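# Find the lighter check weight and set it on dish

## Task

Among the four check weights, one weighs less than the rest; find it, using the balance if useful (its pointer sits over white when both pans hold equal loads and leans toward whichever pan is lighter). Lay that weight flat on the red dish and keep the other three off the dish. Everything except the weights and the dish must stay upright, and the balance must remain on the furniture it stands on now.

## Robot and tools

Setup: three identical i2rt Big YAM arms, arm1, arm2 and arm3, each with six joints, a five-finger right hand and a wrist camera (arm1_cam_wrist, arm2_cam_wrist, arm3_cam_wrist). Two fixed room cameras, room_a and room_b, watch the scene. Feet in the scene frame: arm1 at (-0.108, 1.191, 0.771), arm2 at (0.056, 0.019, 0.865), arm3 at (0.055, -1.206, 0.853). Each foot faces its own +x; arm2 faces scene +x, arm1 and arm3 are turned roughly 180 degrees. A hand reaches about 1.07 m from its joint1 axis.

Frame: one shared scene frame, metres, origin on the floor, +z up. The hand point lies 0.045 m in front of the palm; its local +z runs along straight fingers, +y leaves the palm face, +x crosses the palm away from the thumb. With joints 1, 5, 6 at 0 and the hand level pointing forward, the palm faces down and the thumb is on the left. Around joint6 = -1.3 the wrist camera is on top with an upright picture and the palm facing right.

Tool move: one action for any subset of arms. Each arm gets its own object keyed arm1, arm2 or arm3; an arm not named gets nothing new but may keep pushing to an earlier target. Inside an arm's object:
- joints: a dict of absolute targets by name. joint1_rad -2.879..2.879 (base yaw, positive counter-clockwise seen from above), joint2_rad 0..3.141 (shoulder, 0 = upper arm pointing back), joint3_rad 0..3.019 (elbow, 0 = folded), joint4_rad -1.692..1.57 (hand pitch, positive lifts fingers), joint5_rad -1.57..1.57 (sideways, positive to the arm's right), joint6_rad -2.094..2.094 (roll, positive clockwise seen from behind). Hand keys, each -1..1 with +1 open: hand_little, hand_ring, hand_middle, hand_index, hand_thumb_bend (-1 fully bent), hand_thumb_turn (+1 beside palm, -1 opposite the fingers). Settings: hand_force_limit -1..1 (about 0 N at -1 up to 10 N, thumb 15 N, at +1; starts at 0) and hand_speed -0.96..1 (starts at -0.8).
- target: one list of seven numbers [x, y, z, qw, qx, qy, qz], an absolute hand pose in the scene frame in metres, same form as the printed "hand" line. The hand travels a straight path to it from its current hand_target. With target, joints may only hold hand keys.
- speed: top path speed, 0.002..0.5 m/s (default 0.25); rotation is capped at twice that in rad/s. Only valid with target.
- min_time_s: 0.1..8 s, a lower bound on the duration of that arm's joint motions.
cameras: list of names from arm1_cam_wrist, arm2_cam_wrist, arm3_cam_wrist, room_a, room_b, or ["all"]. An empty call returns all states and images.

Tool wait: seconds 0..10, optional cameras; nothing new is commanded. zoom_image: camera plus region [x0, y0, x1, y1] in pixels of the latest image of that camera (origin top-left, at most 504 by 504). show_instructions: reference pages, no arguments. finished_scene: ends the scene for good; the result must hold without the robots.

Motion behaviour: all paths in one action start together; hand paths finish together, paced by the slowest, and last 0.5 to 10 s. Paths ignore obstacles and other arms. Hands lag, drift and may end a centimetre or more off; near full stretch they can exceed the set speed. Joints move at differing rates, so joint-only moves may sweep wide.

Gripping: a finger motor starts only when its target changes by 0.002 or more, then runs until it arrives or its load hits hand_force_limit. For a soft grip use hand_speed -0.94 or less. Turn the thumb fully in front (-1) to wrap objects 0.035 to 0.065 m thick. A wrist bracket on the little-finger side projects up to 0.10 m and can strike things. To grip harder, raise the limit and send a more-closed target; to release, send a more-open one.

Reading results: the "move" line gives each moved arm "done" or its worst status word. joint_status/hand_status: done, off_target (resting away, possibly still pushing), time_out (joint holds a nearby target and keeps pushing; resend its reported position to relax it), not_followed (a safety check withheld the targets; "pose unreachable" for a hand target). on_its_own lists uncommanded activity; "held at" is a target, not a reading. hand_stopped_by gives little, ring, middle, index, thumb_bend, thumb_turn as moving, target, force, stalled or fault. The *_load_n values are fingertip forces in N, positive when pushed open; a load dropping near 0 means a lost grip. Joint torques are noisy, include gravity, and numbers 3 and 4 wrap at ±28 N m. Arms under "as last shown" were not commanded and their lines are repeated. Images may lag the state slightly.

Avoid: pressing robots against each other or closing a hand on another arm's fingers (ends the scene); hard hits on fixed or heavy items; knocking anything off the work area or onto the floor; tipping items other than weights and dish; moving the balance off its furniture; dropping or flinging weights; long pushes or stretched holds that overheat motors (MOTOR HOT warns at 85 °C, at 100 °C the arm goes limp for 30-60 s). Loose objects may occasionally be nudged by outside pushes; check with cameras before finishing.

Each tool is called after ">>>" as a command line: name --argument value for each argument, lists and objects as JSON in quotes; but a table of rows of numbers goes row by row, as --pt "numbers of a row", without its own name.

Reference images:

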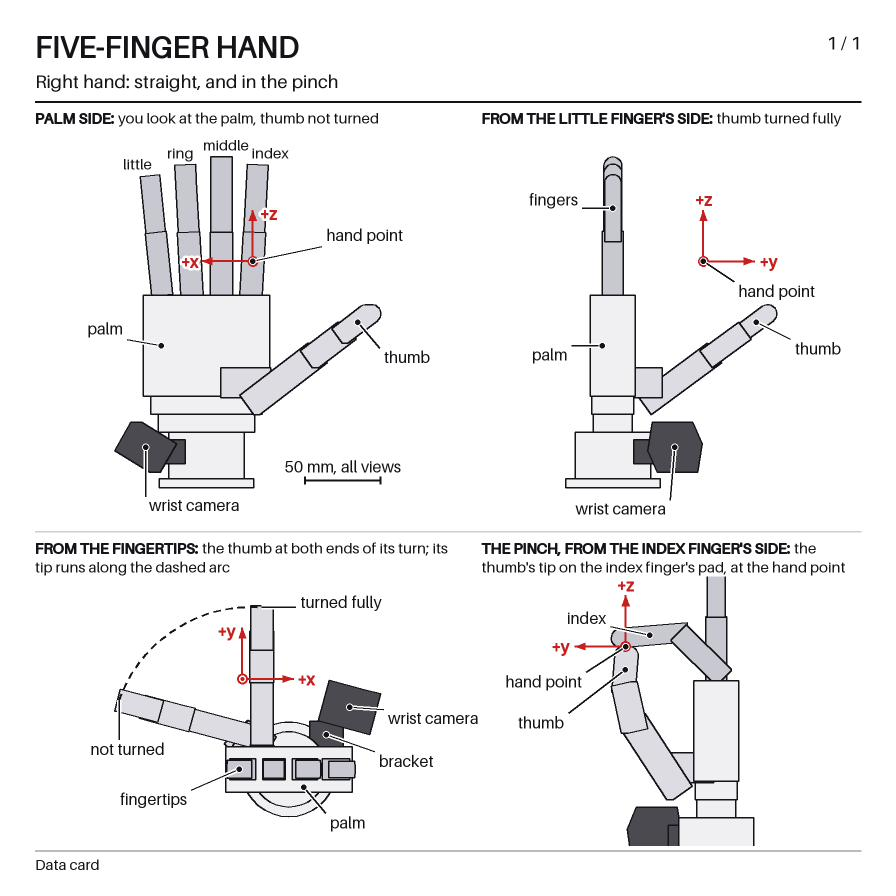

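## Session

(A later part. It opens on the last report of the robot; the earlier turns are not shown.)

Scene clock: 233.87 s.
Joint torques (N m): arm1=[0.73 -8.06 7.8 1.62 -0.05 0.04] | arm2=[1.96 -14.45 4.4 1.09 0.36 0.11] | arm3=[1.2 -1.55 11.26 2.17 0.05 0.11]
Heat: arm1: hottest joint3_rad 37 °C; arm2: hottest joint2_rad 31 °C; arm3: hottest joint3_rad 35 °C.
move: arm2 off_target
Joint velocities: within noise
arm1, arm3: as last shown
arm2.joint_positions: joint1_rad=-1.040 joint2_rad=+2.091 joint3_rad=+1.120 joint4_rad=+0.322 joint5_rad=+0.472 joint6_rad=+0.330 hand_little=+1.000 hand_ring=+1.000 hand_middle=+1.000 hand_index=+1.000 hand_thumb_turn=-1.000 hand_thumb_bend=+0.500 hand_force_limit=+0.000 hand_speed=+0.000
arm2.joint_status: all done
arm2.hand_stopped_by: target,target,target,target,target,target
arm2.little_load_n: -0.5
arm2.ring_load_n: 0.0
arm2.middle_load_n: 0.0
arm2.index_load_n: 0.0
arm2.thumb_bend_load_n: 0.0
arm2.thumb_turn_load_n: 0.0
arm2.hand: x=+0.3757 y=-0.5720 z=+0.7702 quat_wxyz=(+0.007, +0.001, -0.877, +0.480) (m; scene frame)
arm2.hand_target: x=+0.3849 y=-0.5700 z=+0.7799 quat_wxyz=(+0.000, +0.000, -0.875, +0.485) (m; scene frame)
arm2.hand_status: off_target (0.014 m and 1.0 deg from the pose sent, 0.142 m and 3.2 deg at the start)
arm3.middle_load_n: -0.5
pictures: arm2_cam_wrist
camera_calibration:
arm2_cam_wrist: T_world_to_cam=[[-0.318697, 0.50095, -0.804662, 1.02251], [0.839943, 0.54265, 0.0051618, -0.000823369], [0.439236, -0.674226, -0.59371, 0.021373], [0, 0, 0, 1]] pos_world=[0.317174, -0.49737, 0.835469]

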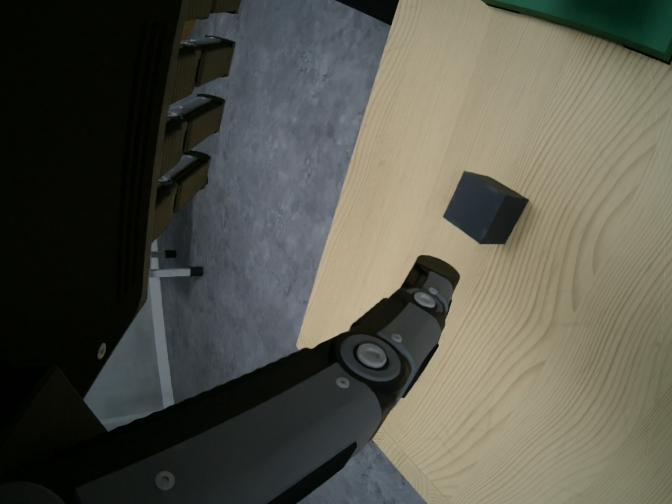

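>>> move --arm2 '{"joints": {"joint1_rad": 0.2, "joint2_rad": 1.45, "joint4_rad": 0}, "min_time_s": 1.5}' --arm3 '{"target": [0.355, -0.665, 0.77, 0.4849, -0.8746, 0, 0], "speed": 0.22}' --cameras '["arm3_cam_wrist", "room_b"]'

>>> zoom_image --camera "arm3_cam_wrist" --region '[280, 120, 560, 400]'

Scene clock: 239.27 s.
Joint torques (N m): arm1=[0.79 -8.29 7.77 1.65 -0.06 0.08] | arm2=[1.55 -9.23 7.57 1.36 0.16 0.09] | arm3=[1.44 -15.56 9.68 1.44 -0.35 -0.12]
Heat: arm1: hottest joint3_rad 37 °C; arm2: hottest joint2_rad 31 °C; arm3: hottest joint3_rad 36 °C.
move: arm2 done; arm3 off_target
Joint velocities: within noise
arm1: as last shown
arm2.joint_positions: joint1_rad=+0.196 joint2_rad=+1.454 joint3_rad=+1.115 joint4_rad=+0.004 joint5_rad=+0.475 joint6_rad=+0.331 hand_little=+1.000 hand_ring=+1.000 hand_middle=+1.000 hand_index=+1.000 hand_thumb_turn=-1.000 hand_thumb_bend=+0.500 hand_force_limit=+0.000 hand_speed=+0.000
arm2.joint_status: all done
arm2.hand_stopped_by: target,target,target,target,target,target
arm2.little_load_n: 0.0
arm2.ring_load_n: 0.0
arm2.middle_load_n: 0.0
arm2.index_load_n: 0.0
arm2.thumb_bend_load_n: 0.0
arm2.thumb_turn_load_n: 0.0
arm2.hand: x=+0.6971 y=+0.1202 z=+1.1117 quat_wxyz=(-0.396, +0.432, -0.682, +0.438) (m; scene frame)
arm2.hand_target: x=+0.6972 y=+0.1235 z=+1.1161 quat_wxyz=(-0.401, +0.429, -0.683, +0.435) (m; scene frame)
arm2.hand_status: not commanded
arm3.joint_positions: joint1_rad=-2.271 joint2_rad=+2.028 joint3_rad=+1.030 joint4_rad=+0.303 joint5_rad=-0.562 joint6_rad=-0.394 hand_little=+1.000 hand_ring=+1.000 hand_middle=+1.000 hand_index=+1.000 hand_thumb_turn=-1.000 hand_thumb_bend=+0.500 hand_force_limit=+0.000 hand_speed=+0.200
arm3.joint_status: not commanded
arm3.hand_stopped_by: target,target,target,target,target,target
arm3.little_load_n: 0.0
arm3.ring_load_n: 0.0
arm3.middle_load_n: 0.0
arm3.index_load_n: 0.0
arm3.thumb_bend_load_n: 0.0
arm3.thumb_turn_load_n: 0.0
arm3.hand: x=+0.3438 y=-0.6755 z=+0.7677 quat_wxyz=(+0.477, -0.879, +0.006, +0.008) (m; scene frame)
arm3.hand_target: x=+0.3549 y=-0.6654 z=+0.7704 quat_wxyz=(+0.485, -0.875, +0.000, +0.000) (m; scene frame)
arm3.hand_status: off_target (0.016 m and 1.5 deg from the pose sent, 0.737 m and 36.5 deg at the start)
pictures: arm3_cam_wrist, room_b
camera_calibration:
arm3_cam_wrist: T_world_to_cam=[[0.20942, -0.542443, -0.813572, 0.188588], [-0.798735, -0.574851, 0.177677, -0.261433], [-0.564062, 0.612619, -0.553653, 1.14756], [0, 0, 0, 1]] pos_world=[0.398988, -0.751006, 0.835233]

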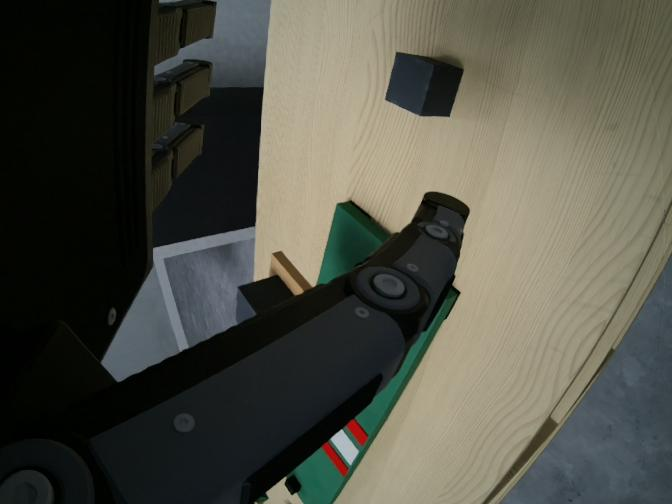

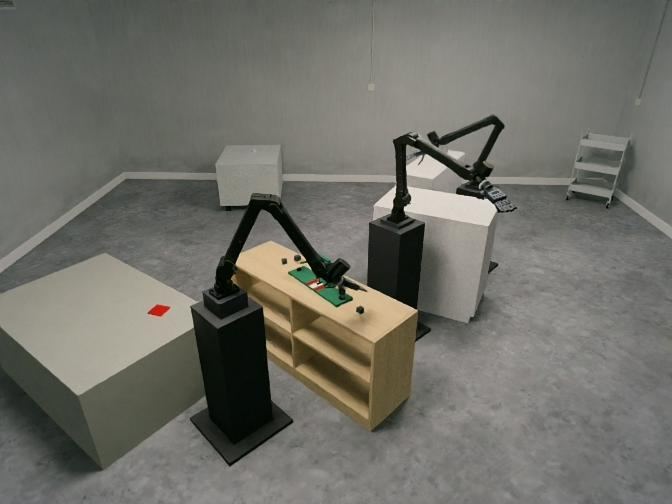

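Scaled by 1.800 from the camera's 672x504 image, which has a finer 960x720 frame.

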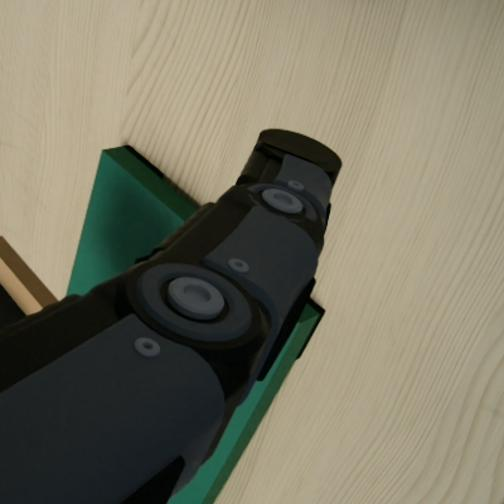

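>>> zoom_image --camera "arm3_cam_wrist" --region '[340, 20, 520, 160]'

Scaled by 2.800 from the camera's 672x504 image, which has a finer 960x720 frame.

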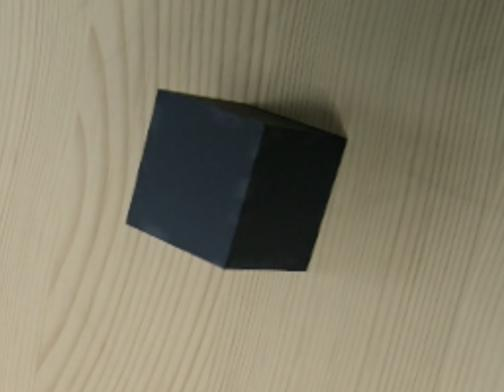

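>>> move --arm3 '{"target": [0.366, -0.602, 0.735, 0.4849, -0.8746, 0, 0], "speed": 0.15}' --cameras '["arm3_cam_wrist"]'

>>> zoom_image --camera "arm3_cam_wrist" --region '[280, 60, 560, 340]'

Scene clock: 302.90 s.
Joint torques (N m): arm1=[0.38 -8.41 7.86 1.76 -0.05 0.07] | arm2=[1.44 -9.23 7.58 1.32 0.15 0.1] | arm3=[1.96 -17.2 10.14 1.11 -0.11 0.09]
Heat: arm1: hottest joint3_rad 37 °C; arm2: hottest joint2_rad 31 °C; arm3: hottest joint3_rad 36 °C.
move: arm3 off_target
Joint velocities: within noise
arm1, arm2: as last shown
arm2.ring_load_n: 0.5
arm2.index_load_n: -0.5
arm3.joint_positions: joint1_rad=-2.225 joint2_rad=+2.187 joint3_rad=+1.220 joint4_rad=+0.303 joint5_rad=-0.526 joint6_rad=-0.374 hand_little=+1.000 hand_ring=+1.000 hand_middle=+1.000 hand_index=+1.000 hand_thumb_turn=-1.000 hand_thumb_bend=+0.500 hand_force_limit=+0.000 hand_speed=+0.200
arm3.joint_status: not commanded
arm3.hand_stopped_by: target,target,target,target,target,target
arm3.little_load_n: 0.0
arm3.ring_load_n: 0.0
arm3.middle_load_n: 0.0
arm3.index_load_n: 0.0
arm3.thumb_bend_load_n: 0.0
arm3.thumb_turn_load_n: 0.0
arm3.hand: x=+0.3611 y=-0.6130 z=+0.7369 quat_wxyz=(+0.482, -0.876, -0.002, +0.001) (m; scene frame)
arm3.hand_target: x=+0.3659 y=-0.6025 z=+0.7351 quat_wxyz=(+0.485, -0.875, +0.000, +0.000) (m; scene frame)
arm3.hand_status: off_target (0.012 m and 0.4 deg from the pose sent, 0.083 m and 1.6 deg at the start)
pictures: arm3_cam_wrist
camera_calibration:
arm3_cam_wrist: T_world_to_cam=[[0.229967, -0.531721, -0.8151, 0.194106], [-0.797759, -0.582702, 0.155044, -0.194837], [-0.5574, 0.614599, -0.558187, 1.10413], [0, 0, 0, 1]] pos_world=[0.41537, -0.688916, 0.804734]

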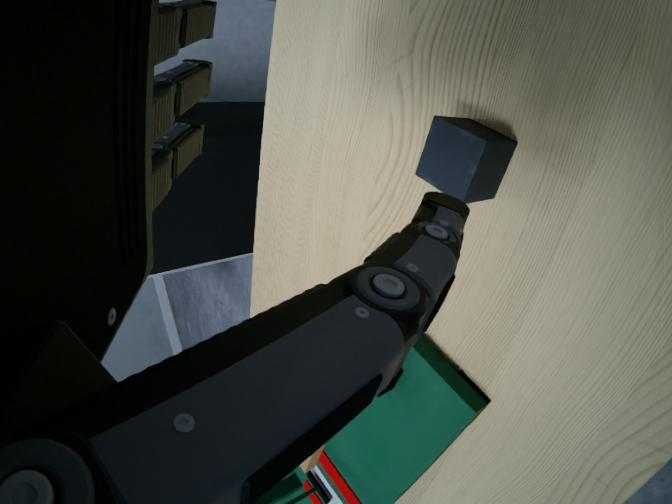

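Scaled by 1.800 from the camera's 672x504 image, which has a finer 960x720 frame.

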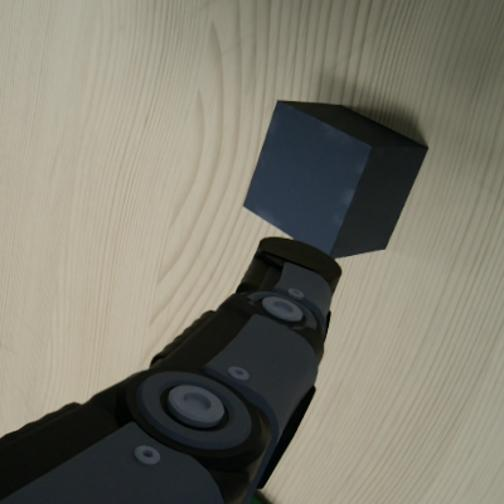

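>>> move --arm3 '{"target": [0.363, -0.586, 0.685, 0.4849, -0.8746, 0, 0], "speed": 0.12}' --cameras '["arm3_cam_wrist"]'

>>> zoom_image --camera "arm3_cam_wrist" --region '[240, 60, 520, 340]'

Scene clock: 305.77 s.
Joint torques (N m): arm1=[0.91 -8.06 7.83 1.76 -0.04 0.02] | arm2=[1.32 -9.29 7.58 1.35 0.16 0.1] | arm3=[2.2 -18.02 9.36 1.77 -0.11 0.09]
Heat: arm1: hottest joint3_rad 37 °C; arm2: hottest joint2_rad 31 °C; arm3: hottest joint3_rad 36 °C.
move: arm3 off_target
Joint velocities: within noise
arm1.joint_positions: joint1_rad=+0.509 joint2_rad=+1.260 joint3_rad=+0.779 joint4_rad=-0.010 joint5_rad=-0.070 joint6_rad=-0.037 hand_little=+1.000 hand_ring=+1.000 hand_middle=+1.000 hand_index=+1.000 hand_thumb_turn=-1.000 hand_thumb_bend=+0.500 hand_force_limit=+0.000 hand_speed=+0.000
arm1.joint_status: not commanded
arm1.hand_stopped_by: target,target,target,target,target,target
arm1.little_load_n: 0.0
arm1.ring_load_n: 0.0
arm1.middle_load_n: 0.0
arm1.index_load_n: 0.0
arm1.thumb_bend_load_n: 0.0
arm1.thumb_turn_load_n: 0.0
arm1.hand: x=-0.5004 y=+0.8548 z=+0.9273 quat_wxyz=(+0.217, -0.359, -0.778, +0.468) (m; scene frame)
arm1.hand_target: x=-0.4990 y=+0.8613 z=+0.9211 quat_wxyz=(+0.215, -0.365, -0.780, +0.461) (m; scene frame)
arm1.hand_status: not commanded
arm2: as last shown
arm2.ring_load_n: 0.0
arm2.index_load_n: 0.0
arm3.joint_positions: joint1_rad=-2.208 joint2_rad=+2.317 joint3_rad=+1.287 joint4_rad=+0.354 joint5_rad=-0.510 joint6_rad=-0.360 hand_little=+1.000 hand_ring=+1.000 hand_middle=+1.000 hand_index=+1.000 hand_thumb_turn=-1.000 hand_thumb_bend=+0.500 hand_force_limit=+0.000 hand_speed=+0.200
arm3.joint_status: not commanded
arm3.hand_stopped_by: target,target,target,target,target,target
arm3.little_load_n: 0.0
arm3.ring_load_n: -0.5
arm3.middle_load_n: 0.0
arm3.index_load_n: 0.0
arm3.thumb_bend_load_n: 0.0
arm3.thumb_turn_load_n: 0.0
arm3.hand: x=+0.3586 y=-0.6002 z=+0.6835 quat_wxyz=(+0.475, -0.880, +0.002, +0.005) (m; scene frame)
arm3.hand_target: x=+0.3626 y=-0.5864 z=+0.6855 quat_wxyz=(+0.485, -0.875, +0.000, +0.000) (m; scene frame)
arm3.hand_status: off_target (0.015 m and 1.4 deg from the pose sent, 0.059 m and 0.4 deg at the start)
pictures: arm3_cam_wrist
camera_calibration:
arm3_cam_wrist: T_world_to_cam=[[0.219678, -0.544794, -0.809284, 0.149783], [-0.797535, -0.578043, 0.172639, -0.190408], [-0.561853, 0.607508, -0.561476, 1.06458], [0, 0, 0, 1]] pos_world=[0.413379, -0.675205, 0.751827]

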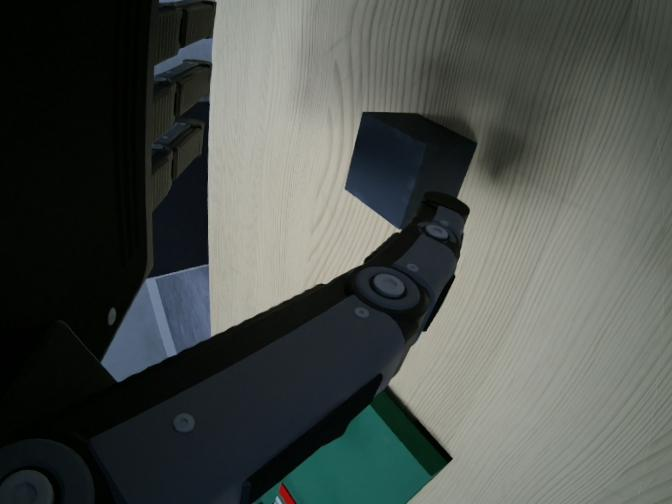

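Scaled by 1.800 from the camera's 672x504 image, which has a finer 960x720 frame.

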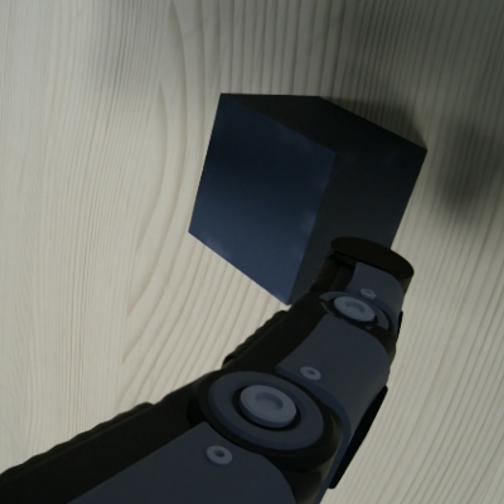

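>>> move --arm3 '{"target": [0.3640, -0.583, 0.664, 0.4846, -0.8741, -0.0306, 0.0169], "speed": 0.1}' --cameras '["arm3_cam_wrist"]'

>>> zoom_image --camera "arm3_cam_wrist" --region '[240, 60, 520, 340]'

Scene clock: 308.30 s.
Joint torques (N m): arm1=[1.08 -8.35 7.84 1.7 -0.06 0.04] | arm2=[1.49 -9 7.6 1.31 0.16 0.1] | arm3=[1.73 -18.26 9.42 0.87 -0.36 -0.11]
Heat: arm1: hottest joint3_rad 37 °C; arm2: hottest joint2_rad 31 °C; arm3: hottest joint3_rad 36 °C.
move: arm3 done
Joint velocities: within noise
arm1, arm2: as last shown
arm1.ring_load_n: -0.5
arm1.index_load_n: -0.5
arm2.thumb_turn_load_n: -0.5
arm3.joint_positions: joint1_rad=-2.208 joint2_rad=+2.372 joint3_rad=+1.342 joint4_rad=+0.354 joint5_rad=-0.566 joint6_rad=-0.398 hand_little=+1.000 hand_ring=+1.000 hand_middle=+1.000 hand_index=+1.000 hand_thumb_turn=-1.000 hand_thumb_bend=+0.500 hand_force_limit=+0.000 hand_speed=+0.200
arm3.joint_status: not commanded
arm3.hand_stopped_by: target,target,target,target,target,target
arm3.little_load_n: 0.0
arm3.ring_load_n: 0.0
arm3.middle_load_n: 0.0
arm3.index_load_n: 0.0
arm3.thumb_bend_load_n: 0.0
arm3.thumb_turn_load_n: 0.0
arm3.hand: x=+0.3580 y=-0.5892 z=+0.6688 quat_wxyz=(+0.484, -0.874, -0.027, +0.018) (m; scene frame)
arm3.hand_target: x=+0.3637 y=-0.5833 z=+0.6641 quat_wxyz=(+0.485, -0.874, -0.031, +0.017) (m; scene frame)
arm3.hand_status: done (0.010 m and 0.5 deg from the pose sent, 0.027 m and 4.2 deg at the start)
pictures: arm3_cam_wrist
camera_calibration:
arm3_cam_wrist: T_world_to_cam=[[0.255952, -0.512504, -0.819651, 0.156986], [-0.759749, -0.630916, 0.157247, -0.216253], [-0.597721, 0.582482, -0.550859, 1.04031], [0, 0, 0, 1]] pos_world=[0.417334, -0.661941, 0.73574]

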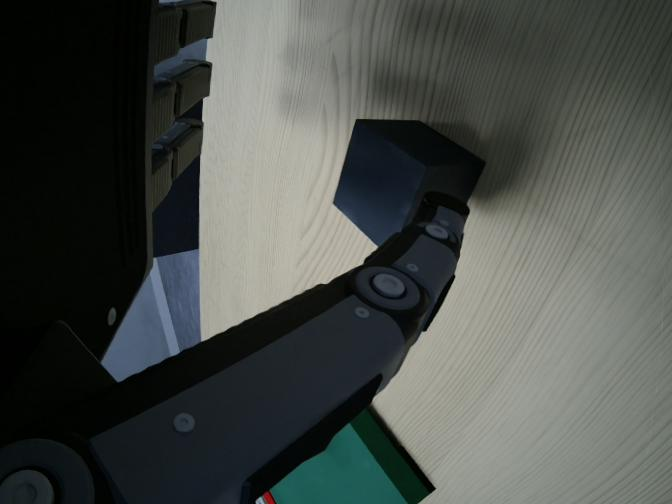

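Scaled by 1.800 from the camera's 672x504 image, which has a finer 960x720 frame.

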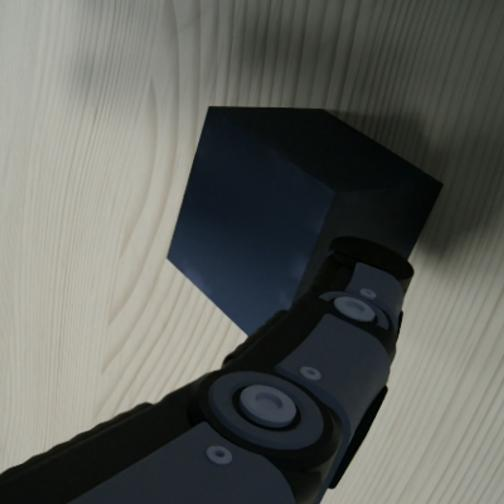

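>>> move --arm3 '{"target": [0.3645, -0.580, 0.652, 0.4846, -0.8741, -0.0306, 0.0169], "speed": 0.08, "joints": {"hand_index": 0.4, "hand_middle": 0.4, "hand_speed": -0.3, "hand_force_limit": 0}}' --cameras '["arm3_cam_wrist"]'

>>> zoom_image --camera "arm3_cam_wrist" --region '[240, 60, 520, 340]'

Scene clock: 310.33 s.
Joint torques (N m): arm1=[0.67 -8.23 7.8 1.61 -0.08 0.09] | arm2=[1.44 -9.35 7.57 1.32 0.16 0.11] | arm3=[1.79 -18.55 9.18 1.22 -0.29 -0.09]
Heat: arm1: hottest joint3_rad 37 °C; arm2: hottest joint2_rad 31 °C; arm3: hottest joint3_rad 36 °C.
move: arm3 off_target
Joint velocities: within noise
arm1, arm2: as last shown
arm1.ring_load_n: 0.0
arm2.thumb_turn_load_n: 0.0
arm3.joint_positions: joint1_rad=-2.208 joint2_rad=+2.401 joint3_rad=+1.361 joint4_rad=+0.354 joint5_rad=-0.566 joint6_rad=-0.398 hand_little=+1.000 hand_ring=+1.000 hand_middle=+0.400 hand_index=+0.400 hand_thumb_turn=-1.000 hand_thumb_bend=+0.500 hand_force_limit=+0.000 hand_speed=-0.300
arm3.joint_status: all done
arm3.hand_stopped_by: target,target,target,target,target,target
arm3.little_load_n: 0.0
arm3.ring_load_n: 0.0
arm3.middle_load_n: 0.0
arm3.index_load_n: 0.0
arm3.thumb_bend_load_n: 0.0
arm3.thumb_turn_load_n: 0.0
arm3.hand: x=+0.3584 y=-0.5886 z=+0.6561 quat_wxyz=(+0.481, -0.876, -0.025, +0.021) (m; scene frame)
arm3.hand_target: x=+0.3642 y=-0.5803 z=+0.6523 quat_wxyz=(+0.485, -0.874, -0.031, +0.017) (m; scene frame)
arm3.hand_status: off_target (0.011 m and 0.9 deg from the pose sent, 0.020 m and 0.5 deg at the start)
pictures: arm3_cam_wrist
camera_calibration:
arm3_cam_wrist: T_world_to_cam=[[0.251674, -0.518847, -0.816981, 0.142898], [-0.758544, -0.630009, 0.166432, -0.21948], [-0.601058, 0.57783, -0.552125, 1.03249], [0, 0, 0, 1]] pos_world=[0.418137, -0.660736, 0.723337]

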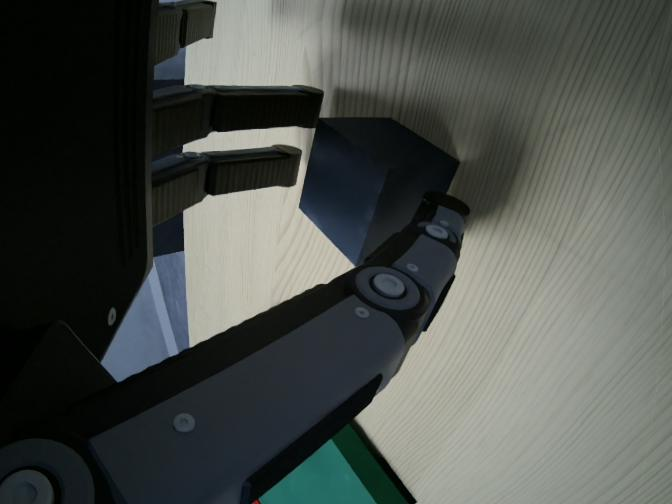

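Scaled by 1.800 from the camera's 672x504 image, which has a finer 960x720 frame.

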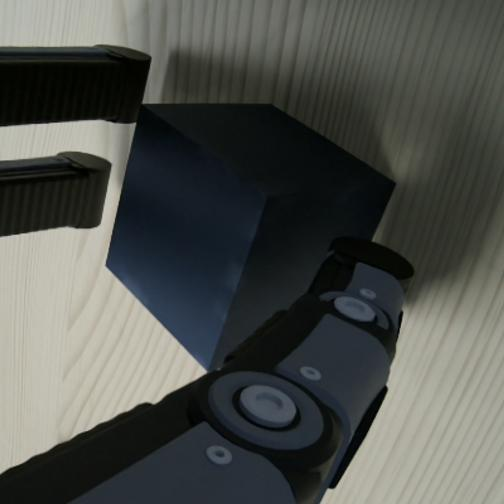

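>>> move --arm3 '{"target": [0.3645, -0.5785, 0.660, 0.4846, -0.8741, -0.0306, 0.0169], "speed": 0.08}' --cameras '["arm3_cam_wrist"]'

>>> zoom_image --camera "arm3_cam_wrist" --region '[240, 60, 520, 340]'

Scene clock: 312.57 s.
Joint torques (N m): arm1=[0.85 -8.18 7.84 1.81 -0.08 0.06] | arm2=[1.55 -9.23 7.58 1.26 0.15 0.1] | arm3=[2.14 -19.66 9.11 0.9 -0.26 -0.08]
Heat: arm1: hottest joint3_rad 37 °C; arm2: hottest joint2_rad 31 °C; arm3: hottest joint3_rad 36 °C.
move: arm3 off_target
Joint velocities: within noise
arm1, arm2: as last shown
arm3.joint_positions: joint1_rad=-2.208 joint2_rad=+2.401 joint3_rad=+1.362 joint4_rad=+0.352 joint5_rad=-0.566 joint6_rad=-0.398 hand_little=+1.000 hand_ring=+1.000 hand_middle=+0.400 hand_index=+0.400 hand_thumb_turn=-1.000 hand_thumb_bend=+0.500 hand_force_limit=+0.000 hand_speed=-0.300
arm3.joint_status: not commanded
arm3.hand_stopped_by: target,target,target,target,target,target
arm3.little_load_n: 0.5
arm3.ring_load_n: 0.0
arm3.middle_load_n: -0.5
arm3.index_load_n: -0.5
arm3.thumb_bend_load_n: 0.0
arm3.thumb_turn_load_n: 0.0
arm3.hand: x=+0.3583 y=-0.5887 z=+0.6560 quat_wxyz=(+0.480, -0.877, -0.025, +0.022) (m; scene frame)
arm3.hand_target: x=+0.3642 y=-0.5787 z=+0.6603 quat_wxyz=(+0.485, -0.874, -0.031, +0.017) (m; scene frame)
arm3.hand_status: off_target (0.013 m and 1.0 deg from the pose sent, 0.012 m and 0.9 deg at the start)
pictures: arm3_cam_wrist
camera_calibration:
arm3_cam_wrist: T_world_to_cam=[[0.250766, -0.520134, -0.816442, 0.141955], [-0.758318, -0.629783, 0.168306, -0.220763], [-0.601723, 0.576917, -0.552355, 1.03228], [0, 0, 0, 1]] pos_world=[0.418138, -0.660735, 0.723236]

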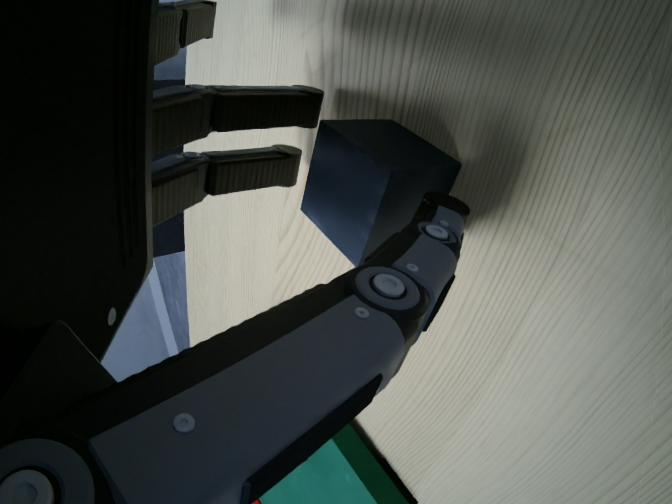

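Scaled by 1.800 from the camera's 672x504 image, which has a finer 960x720 frame.

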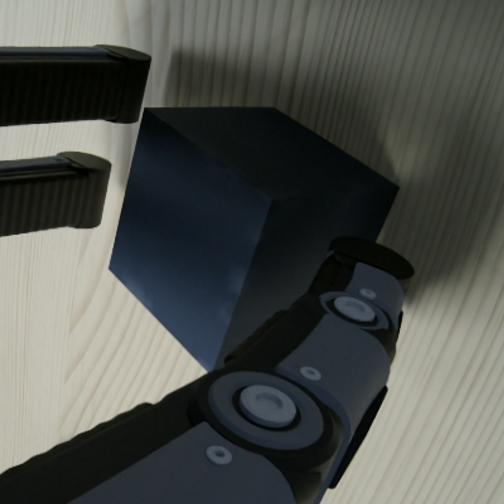

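>>> move --arm3 '{"target": [0.3645, -0.5775, 0.673, 0.4846, -0.8741, -0.0306, 0.0169], "speed": 0.08}' --cameras '["arm3_cam_wrist"]'

>>> zoom_image --camera "arm3_cam_wrist" --region '[240, 60, 520, 340]'

Scene clock: 314.20 s.
Joint torques (N m): arm1=[1.03 -8.29 7.76 1.66 -0.04 0.07] | arm2=[1.67 -9.05 7.61 1.32 0.14 0.11] | arm3=[1.9 -20.66 8.53 0.84 -0.24 -0.07]
Heat: arm1: hottest joint3_rad 37 °C; arm2: hottest joint2_rad 31 °C; arm3: hottest joint3_rad 36 °C.
move: arm3 off_target
Joint velocities: within noise
arm1, arm2: as last shown
arm1.middle_load_n: -0.5
arm1.index_load_n: 0.0
arm2.index_load_n: -0.5
arm3.joint_positions: joint1_rad=-2.208 joint2_rad=+2.390 joint3_rad=+1.362 joint4_rad=+0.332 joint5_rad=-0.566 joint6_rad=-0.398 hand_little=+1.000 hand_ring=+1.000 hand_middle=+0.400 hand_index=+0.400 hand_thumb_turn=-1.000 hand_thumb_bend=+0.500 hand_force_limit=+0.000 hand_speed=-0.300
arm3.joint_status: not commanded
arm3.hand_stopped_by: target,target,target,target,target,target
arm3.little_load_n: 0.0
arm3.ring_load_n: 0.0
arm3.middle_load_n: 0.0
arm3.index_load_n: 0.0
arm3.thumb_bend_load_n: 0.0
arm3.thumb_turn_load_n: 0.0
arm3.hand: x=+0.3582 y=-0.5888 z=+0.6610 quat_wxyz=(+0.477, -0.878, -0.024, +0.024) (m; scene frame)
arm3.hand_target: x=+0.3642 y=-0.5777 z=+0.6732 quat_wxyz=(+0.485, -0.874, -0.031, +0.017) (m; scene frame)
arm3.hand_status: off_target (0.018 m and 1.5 deg from the pose sent, 0.021 m and 1.0 deg at the start)
pictures: arm3_cam_wrist
camera_calibration:
arm3_cam_wrist: T_world_to_cam=[[0.246939, -0.525445, -0.814204, 0.14285], [-0.757595, -0.628581, 0.175884, -0.226339], [-0.604211, 0.573404, -0.553296, 1.03455], [0, 0, 0, 1]] pos_world=[0.418341, -0.660431, 0.728534]

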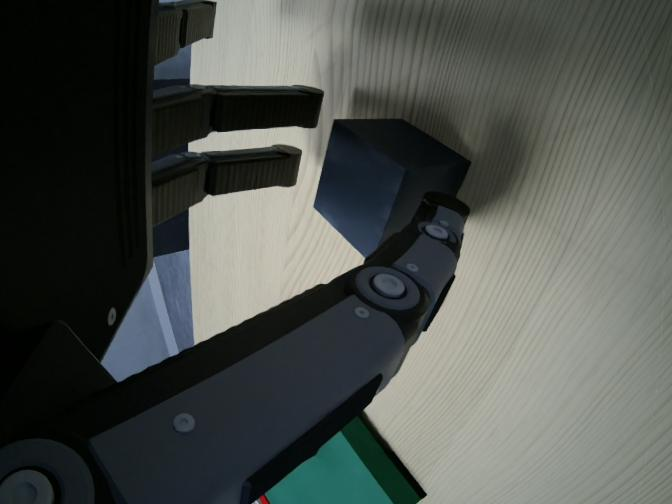

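Scaled by 1.800 from the camera's 672x504 image, which has a finer 960x720 frame.

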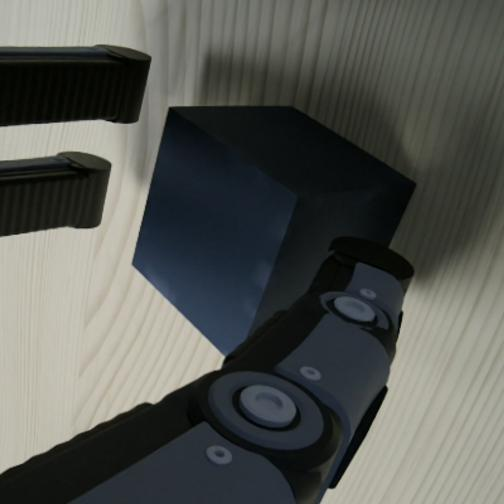

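>>> move --arm3 '{"joints": {"hand_index": -0.5, "hand_middle": -0.5, "hand_speed": -0.87, "hand_force_limit": 0}}' --cameras '["arm3_cam_wrist"]'

>>> zoom_image --camera "arm3_cam_wrist" --region '[240, 60, 520, 340]'

Scene clock: 317.37 s.
Joint torques (N m): arm1=[1.08 -8.35 7.94 1.62 -0.06 0.08] | arm2=[1.49 -9.11 7.56 1.31 0.15 0.11] | arm3=[2.02 -20.89 8.57 0.85 -0.23 -0.08]
Heat: arm1: hottest joint3_rad 37 °C; arm2: hottest joint2_rad 31 °C; arm3: hottest joint3_rad 36 °C.
move: arm3 off_target
Joint velocities: within noise
arm1, arm2: as last shown
arm1.middle_load_n: 0.0
arm1.index_load_n: -0.5
arm2.index_load_n: 0.0
arm3.joint_positions: joint1_rad=-2.208 joint2_rad=+2.389 joint3_rad=+1.362 joint4_rad=+0.332 joint5_rad=-0.566 joint6_rad=-0.398 hand_little=+1.000 hand_ring=+1.000 hand_middle=-0.019 hand_index=-0.032 hand_thumb_turn=-1.000 hand_thumb_bend=+0.503 hand_force_limit=+0.000 hand_speed=-0.870
arm3.joint_status: hand_middle off_target (ended at -0.019, target -0.500); hand_index off_target (ended at -0.032, target -0.500); the others done
arm3.hand_stopped_by: target,target,force,force,target,target
arm3.little_load_n: 0.0
arm3.ring_load_n: 0.0
arm3.middle_load_n: 5.5
arm3.index_load_n: 5.5
arm3.thumb_bend_load_n: 9.0
arm3.thumb_turn_load_n: -2.5
arm3.hand: x=+0.3584 y=-0.5886 z=+0.6615 quat_wxyz=(+0.477, -0.878, -0.024, +0.023) (m; scene frame)
arm3.hand_target: x=+0.3642 y=-0.5777 z=+0.6733 quat_wxyz=(+0.485, -0.874, -0.031, +0.017) (m; scene frame)
arm3.hand_status: not commanded
pictures: arm3_cam_wrist
camera_calibration:
arm3_cam_wrist: T_world_to_cam=[[0.247291, -0.524967, -0.814406, 0.14352], [-0.757639, -0.628715, 0.175216, -0.225854], [-0.604012, 0.573697, -0.553211, 1.03483], [0, 0, 0, 1]] pos_world=[0.41844, -0.660331, 0.728934]

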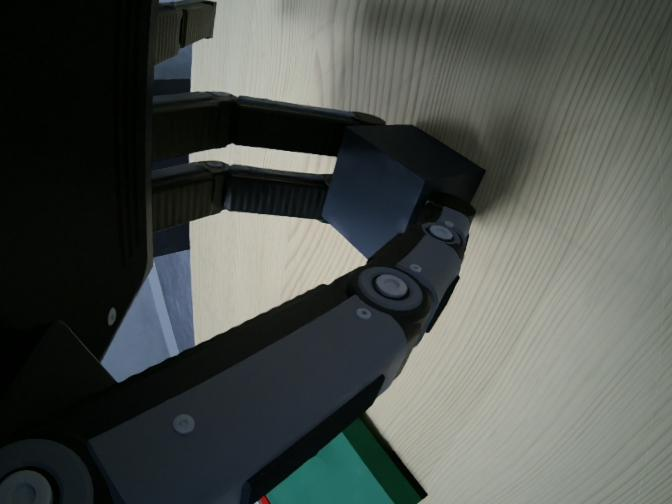

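Scaled by 1.800 from the camera's 672x504 image, which has a finer 960x720 frame.

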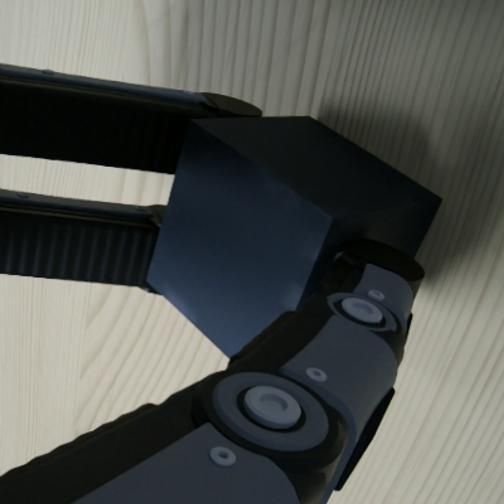

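>>> move --arm3 '{"joints": {"joint2_rad": 1.65, "joint4_rad": -0.4}, "min_time_s": 1.8}' --cameras '["arm3_cam_wrist", "room_b"]'

Scene clock: 320.23 s.
Joint torques (N m): arm1=[0.56 -8 7.86 1.62 -0.05 0.09] | arm2=[1.49 -9.23 7.58 1.37 0.16 0.1] | arm3=[2.26 -16.03 13.05 0.98 -0.23 -0.09]
Heat: arm1: hottest joint3_rad 37 °C; arm2: hottest joint2_rad 31 °C; arm3: hottest joint3_rad 37 °C.
move: arm3 done
Joint velocities: within noise
arm1: as last shown
arm1.index_load_n: 0.0
arm2.joint_positions: joint1_rad=+0.196 joint2_rad=+1.454 joint3_rad=+1.115 joint4_rad=+0.004 joint5_rad=+0.475 joint6_rad=+0.331 hand_little=+1.000 hand_ring=+1.000 hand_middle=+1.000 hand_index=+1.000 hand_thumb_turn=-1.000 hand_thumb_bend=+0.500 hand_force_limit=+0.000 hand_speed=+0.000
arm2.joint_status: not commanded
arm2.hand_stopped_by: target,target,target,target,target,target
arm2.little_load_n: 0.0
arm2.ring_load_n: 0.0
arm2.middle_load_n: 0.0
arm2.index_load_n: 0.0
arm2.thumb_bend_load_n: 0.0
arm2.thumb_turn_load_n: 0.0
arm2.hand: x=+0.6971 y=+0.1202 z=+1.1117 quat_wxyz=(-0.396, +0.432, -0.682, +0.438) (m; scene frame)
arm2.hand_target: x=+0.6972 y=+0.1235 z=+1.1161 quat_wxyz=(-0.401, +0.429, -0.683, +0.435) (m; scene frame)
arm2.hand_status: not commanded
arm3.joint_positions: joint1_rad=-2.208 joint2_rad=+1.651 joint3_rad=+1.362 joint4_rad=-0.392 joint5_rad=-0.566 joint6_rad=-0.398 hand_little=+1.000 hand_ring=+1.000 hand_middle=-0.019 hand_index=-0.032 hand_thumb_turn=-1.000 hand_thumb_bend=+0.503 hand_force_limit=+0.000 hand_speed=-0.870
arm3.joint_status: all done
arm3.hand_stopped_by: target,target,force,force,target,target
arm3.little_load_n: 0.0
arm3.ring_load_n: 0.0
arm3.middle_load_n: 5.5
arm3.index_load_n: 5.0
arm3.thumb_bend_load_n: 9.0
arm3.thumb_turn_load_n: -2.5
arm3.hand: x=+0.3272 y=-0.6312 z=+1.0441 quat_wxyz=(+0.482, -0.876, -0.026, +0.020) (m; scene frame)
arm3.hand_target: x=+0.3290 y=-0.6263 z=+1.0547 quat_wxyz=(+0.487, -0.872, -0.032, +0.015) (m; scene frame)
arm3.hand_status: not commanded
pictures: arm3_cam_wrist, room_b
camera_calibration:
arm3_cam_wrist: T_world_to_cam=[[0.253641, -0.516075, -0.818128, 0.447913], [-0.758919, -0.630587, 0.162489, -0.330768], [-0.599757, 0.579678, -0.551601, 1.25279], [0, 0, 0, 1]] pos_world=[0.386735, -0.703638, 1.11124]

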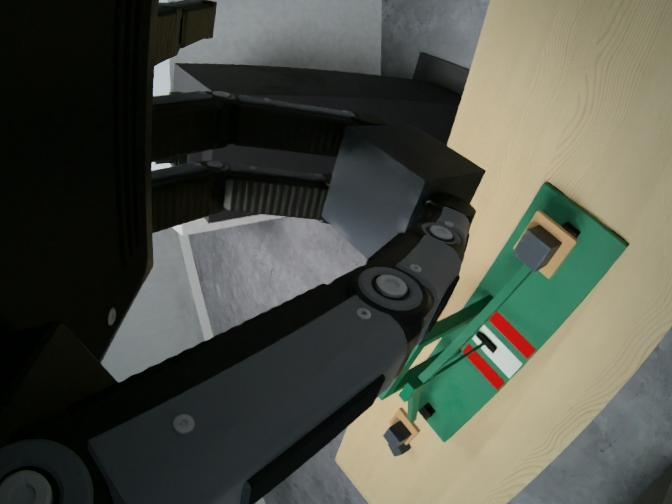

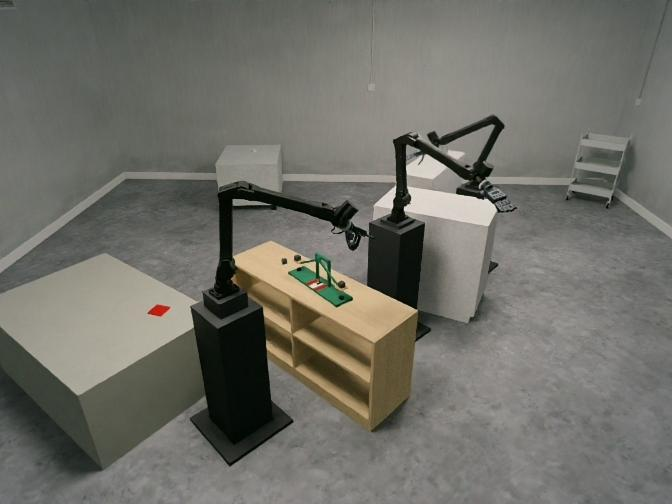

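>>> move --arm3 '{"joints": {"joint1_rad": 0.17, "joint5_rad": 0, "joint6_rad": 0}, "min_time_s": 3.2}' --cameras '["arm3_cam_wrist"]'

Scene clock: 324.87 s.
Joint torques (N m): arm1=[1.08 -8.35 7.79 1.59 -0.06 0.04] | arm2=[1.61 -9.23 7.53 1.28 0.16 0.1] | arm3=[1.44 -16.03 13.12 1.02 0.08 0.1]
Heat: arm1: hottest joint3_rad 37 °C; arm2: hottest joint2_rad 31 °C; arm3: hottest joint3_rad 38 °C.
move: arm3 done
Joint velocities: within noise
arm1, arm2: as last shown
arm1.thumb_bend_load_n: 0.5
arm3.joint_positions: joint1_rad=+0.177 joint2_rad=+1.651 joint3_rad=+1.362 joint4_rad=-0.392 joint5_rad=-0.002 joint6_rad=-0.011 hand_little=+1.000 hand_ring=+1.000 hand_middle=-0.019 hand_index=-0.032 hand_thumb_turn=-1.000 hand_thumb_bend=+0.503 hand_force_limit=+0.000 hand_speed=-0.870
arm3.joint_status: all done
arm3.hand_stopped_by: target,target,force,force,target,target
arm3.little_load_n: 0.0
arm3.ring_load_n: 0.0
arm3.middle_load_n: 5.5
arm3.index_load_n: 5.5
arm3.thumb_bend_load_n: 9.0
arm3.thumb_turn_load_n: -2.5
arm3.hand: x=-0.5826 y=-1.3646 z=+1.0301 quat_wxyz=(+0.272, -0.568, -0.702, +0.333) (m; scene frame)
arm3.hand_target: x=-0.5892 y=-1.3615 z=+1.0416 quat_wxyz=(+0.277, -0.573, -0.694, +0.338) (m; scene frame)
arm3.hand_status: not commanded
pictures: arm3_cam_wrist
camera_calibration:
arm3_cam_wrist: T_world_to_cam=[[0.562976, 0.354083, -0.746782, 1.5829], [0.710745, -0.668551, 0.218819, -0.735001], [-0.421782, -0.653961, -0.628041, -0.376346], [0, 0, 0, 1]] pos_world=[-0.52747, -1.29798, 1.10655]

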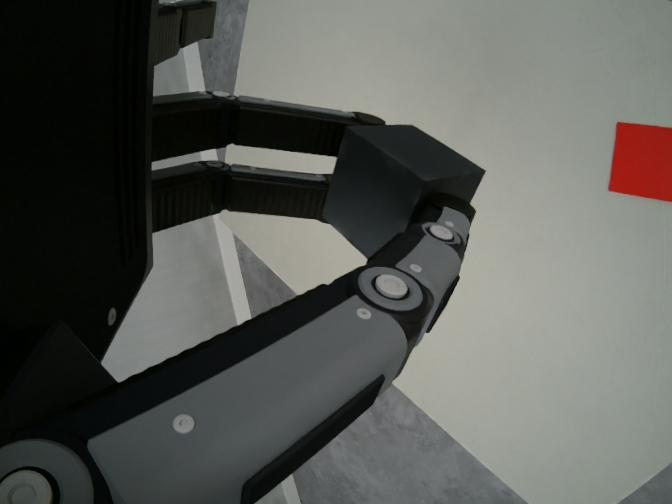

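>>> move --arm3 '{"target": [-0.570, -1.368, 0.68, 0.2988, -0.5390, -0.6887, 0.3818], "speed": 0.25}' --cameras '["arm3_cam_wrist", "room_b"]'

Scene clock: 328.70 s.
Joint torques (N m): arm1=[0.97 -8.41 7.86 1.63 -0.03 0.06] | arm2=[1.61 -9.23 7.58 1.35 0.16 0.1] | arm3=[1.61 -17.49 7.24 2.09 -0.11 -0.11]
Heat: arm1: hottest joint3_rad 37 °C; arm2: hottest joint2_rad 31 °C; arm3: hottest joint3_rad 38 °C.
move: arm3 off_target
Joint velocities: within noise
arm1.joint_positions: joint1_rad=+0.509 joint2_rad=+1.260 joint3_rad=+0.779 joint4_rad=-0.010 joint5_rad=-0.070 joint6_rad=-0.037 hand_little=+1.000 hand_ring=+1.000 hand_middle=+1.000 hand_index=+1.000 hand_thumb_turn=-1.000 hand_thumb_bend=+0.500 hand_force_limit=+0.000 hand_speed=+0.000
arm1.joint_status: not commanded
arm1.hand_stopped_by: target,target,target,target,target,target
arm1.little_load_n: 0.0
arm1.ring_load_n: 0.0
arm1.middle_load_n: 0.0
arm1.index_load_n: 0.0
arm1.thumb_bend_load_n: 0.0
arm1.thumb_turn_load_n: 0.0
arm1.hand: x=-0.5004 y=+0.8548 z=+0.9273 quat_wxyz=(+0.217, -0.359, -0.778, +0.468) (m; scene frame)
arm1.hand_target: x=-0.4990 y=+0.8613 z=+0.9211 quat_wxyz=(+0.215, -0.365, -0.780, +0.461) (m; scene frame)
arm1.hand_status: not commanded
arm2: as last shown
arm3.joint_positions: joint1_rad=+0.177 joint2_rad=+2.261 joint3_rad=+1.024 joint4_rad=+0.633 joint5_rad=-0.033 joint6_rad=-0.019 hand_little=+1.000 hand_ring=+1.000 hand_middle=-0.019 hand_index=-0.032 hand_thumb_turn=-1.000 hand_thumb_bend=+0.503 hand_force_limit=+0.000 hand_speed=-0.870
arm3.joint_status: not commanded
arm3.hand_stopped_by: target,target,force,force,target,target
arm3.little_load_n: 0.0
arm3.ring_load_n: 0.0
arm3.middle_load_n: 5.5
arm3.index_load_n: 5.0
arm3.thumb_bend_load_n: 9.0
arm3.thumb_turn_load_n: -2.5
arm3.hand: x=-0.5513 y=-1.3650 z=+0.6688 quat_wxyz=(+0.285, -0.549, -0.695, +0.367) (m; scene frame)
arm3.hand_target: x=-0.5693 y=-1.3678 z=+0.6805 quat_wxyz=(+0.299, -0.539, -0.689, +0.382) (m; scene frame)
arm3.hand_status: off_target (0.022 m and 2.7 deg from the pose sent, 0.350 m and 7.4 deg at the start)
pictures: arm3_cam_wrist, room_b
camera_calibration:
arm3_cam_wrist: T_world_to_cam=[[0.49607, 0.34867, -0.795201, 1.28374], [0.744713, -0.641752, 0.183186, -0.599336], [-0.44645, -0.683069, -0.578013, -0.677169], [0, 0, 0, 1]] pos_world=[-0.492814, -1.29478, 0.739209]

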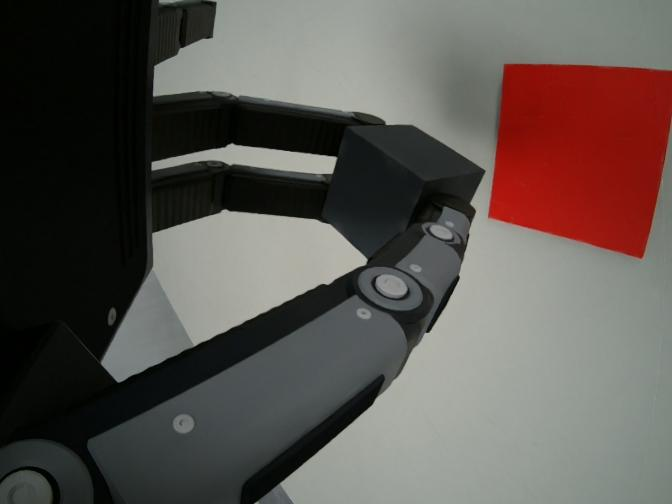

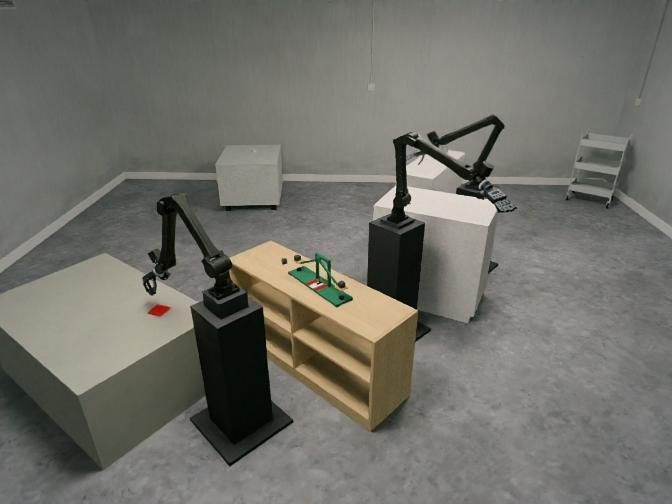

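>>> move --arm3 '{"target": [-0.577, -1.362, 0.575, 0.2988, -0.5390, -0.6887, 0.3818], "speed": 0.15}' --cameras '["arm3_cam_wrist"]'

Scene clock: 332.10 s.
Joint torques (N m): arm1=[0.73 -8.47 7.95 1.61 -0.05 0.04] | arm2=[1.55 -9.41 7.51 1.33 0.16 0.11] | arm3=[1.14 -17.44 5.79 2 -0.13 -0.1]
Heat: arm1: hottest joint3_rad 37 °C; arm2: hottest joint2_rad 31 °C; arm3: hottest joint3_rad 37 °C.
move: arm3 off_target
Joint velocities: within noise
arm1, arm2: as last shown
arm1.thumb_turn_load_n: 0.5
arm2.index_load_n: -0.5
arm2.thumb_turn_load_n: -0.5
arm3.joint_positions: joint1_rad=+0.169 joint2_rad=+2.528 joint3_rad=+1.166 joint4_rad=+0.772 joint5_rad=-0.045 joint6_rad=-0.027 hand_little=+1.000 hand_ring=+1.000 hand_middle=-0.019 hand_index=-0.032 hand_thumb_turn=-1.000 hand_thumb_bend=+0.503 hand_force_limit=+0.000 hand_speed=-0.870
arm3.joint_status: not commanded
arm3.hand_stopped_by: target,target,force,force,target,target
arm3.little_load_n: 0.0
arm3.ring_load_n: 0.0
arm3.middle_load_n: 5.5
arm3.index_load_n: 5.0
arm3.thumb_bend_load_n: 9.0
arm3.thumb_turn_load_n: -2.5
arm3.hand: x=-0.5633 y=-1.3649 z=+0.5725 quat_wxyz=(+0.288, -0.544, -0.694, +0.373) (m; scene frame)
arm3.hand_target: x=-0.5766 y=-1.3618 z=+0.5754 quat_wxyz=(+0.299, -0.539, -0.689, +0.382) (m; scene frame)
arm3.hand_status: off_target (0.014 m and 1.8 deg from the pose sent, 0.097 m and 2.7 deg at the start)
pictures: arm3_cam_wrist
camera_calibration:
arm3_cam_wrist: T_world_to_cam=[[0.482305, 0.349758, -0.803151, 1.21125], [0.75189, -0.635729, 0.174673, -0.555459], [-0.449493, -0.688127, -0.569595, -0.751629], [0, 0, 0, 1]] pos_world=[-0.504402, -1.29398, 0.641719]

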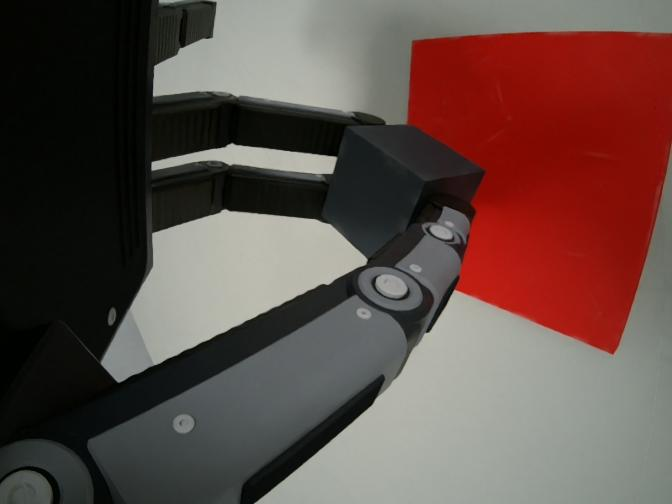

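>>> move --arm3 '{"target": [-0.577, -1.357, 0.540, 0.2988, -0.5390, -0.6887, 0.3818], "speed": 0.1}' --cameras '[]'

>>> move --arm3 '{"target": [-0.577, -1.357, 0.529, 0.2988, -0.5390, -0.6887, 0.3818], "speed": 0.04}' --cameras '["arm3_cam_wrist"]'

>>> zoom_image --camera "arm3_cam_wrist" --region '[240, 60, 520, 340]'

Scene clock: 334.13 s.
Joint torques (N m): arm1=[1.2 -8.29 7.73 1.65 -0.08 0.06] | arm2=[1.55 -9.23 7.58 1.29 0.15 0.1] | arm3=[1.03 -16.38 5.48 1.83 -0.08 -0.12]
Heat: arm1: hottest joint3_rad 37 °C; arm2: hottest joint2_rad 31 °C; arm3: hottest joint3_rad 37 °C.
move: arm3 off_target
Joint velocities: within noise
arm1, arm2: as last shown
arm1.middle_load_n: -0.5
arm1.thumb_turn_load_n: 0.0
arm2.index_load_n: 0.0
arm2.thumb_turn_load_n: 0.0
arm3.joint_positions: joint1_rad=+0.160 joint2_rad=+2.597 joint3_rad=+1.221 joint4_rad=+0.816 joint5_rad=-0.055 joint6_rad=-0.029 hand_little=+1.000 hand_ring=+1.000 hand_middle=-0.019 hand_index=-0.032 hand_thumb_turn=-1.000 hand_thumb_bend=+0.503 hand_force_limit=+0.000 hand_speed=-0.870
arm3.joint_status: not commanded
arm3.hand_stopped_by: target,target,force,force,target,target
arm3.little_load_n: 0.0
arm3.ring_load_n: 0.0
arm3.middle_load_n: 5.5
arm3.index_load_n: 2.5
arm3.thumb_bend_load_n: 6.0
arm3.thumb_turn_load_n: -1.0
arm3.hand: x=-0.5751 y=-1.3629 z=+0.5530 quat_wxyz=(+0.296, -0.540, -0.688, +0.384) (m; scene frame)
arm3.hand_target: x=-0.5766 y=-1.3568 z=+0.5404 quat_wxyz=(+0.299, -0.539, -0.689, +0.382) (m; scene frame)
arm3.hand_status: off_target (0.014 m and 0.4 deg from the pose sent, 0.036 m and 1.9 deg at the start)
pictures: none
No camera images: "cameras" was empty.

Scene clock: 335.10 s.
Joint torques (N m): arm1=[0.67 -8.06 7.82 1.65 -0.09 0.1] | arm2=[1.55 -9.17 7.57 1.33 0.16 0.1] | arm3=[1.03 -15.44 5.41 1.54 -0.06 -0.12]
Heat: arm1: hottest joint3_rad 37 °C; arm2: hottest joint2_rad 31 °C; arm3: hottest joint3_rad 37 °C.
move: arm3 off_target
Joint velocities: within noise
arm1, arm2: as last shown
arm1.middle_load_n: 0.0
arm3.joint_positions: joint1_rad=+0.160 joint2_rad=+2.612 joint3_rad=+1.239 joint4_rad=+0.834 joint5_rad=-0.056 joint6_rad=-0.029 hand_little=+1.000 hand_ring=+1.000 hand_middle=-0.019 hand_index=-0.032 hand_thumb_turn=-1.000 hand_thumb_bend=+0.503 hand_force_limit=+0.000 hand_speed=-0.870
arm3.joint_status: not commanded
arm3.hand_stopped_by: target,target,force,force,target,target
arm3.little_load_n: 0.0
arm3.ring_load_n: 0.0
arm3.middle_load_n: 4.5
arm3.index_load_n: 1.5
arm3.thumb_bend_load_n: 5.5
arm3.thumb_turn_load_n: -0.5
arm3.hand: x=-0.5823 y=-1.3644 z=+0.5523 quat_wxyz=(+0.302, -0.536, -0.685, +0.391) (m; scene frame)
arm3.hand_target: x=-0.5758 y=-1.3568 z=+0.5299 quat_wxyz=(+0.299, -0.539, -0.689, +0.382) (m; scene frame)
arm3.hand_status: off_target (0.025 m and 1.2 deg from the pose sent, 0.025 m and 0.4 deg at the start)
pictures: arm3_cam_wrist
camera_calibration:
arm3_cam_wrist: T_world_to_cam=[[0.44067, 0.33963, -0.83094, 1.18136], [0.760681, -0.632776, 0.144775, -0.511774], [-0.476629, -0.695878, -0.537195, -0.815677], [0, 0, 0, 1]] pos_world=[-0.520069, -1.29268, 0.617555]

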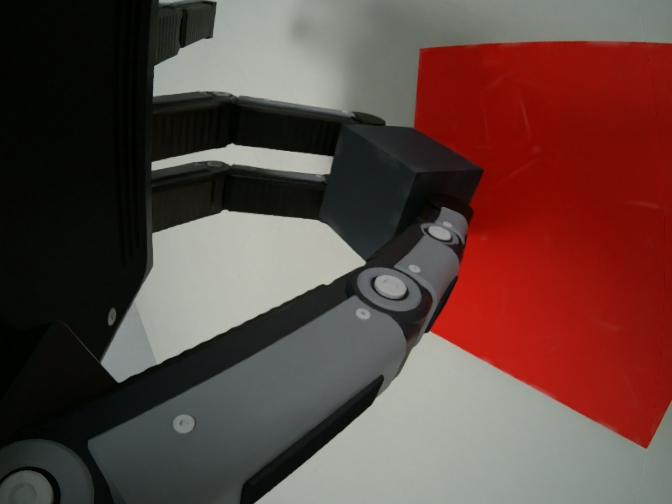

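Scaled by 1.800 from the camera's 672x504 image, which has a finer 960x720 frame.

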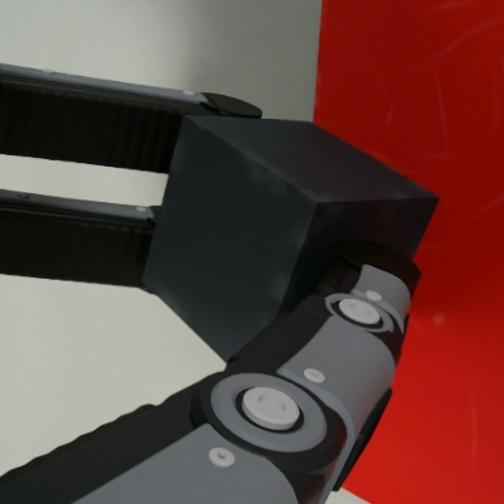

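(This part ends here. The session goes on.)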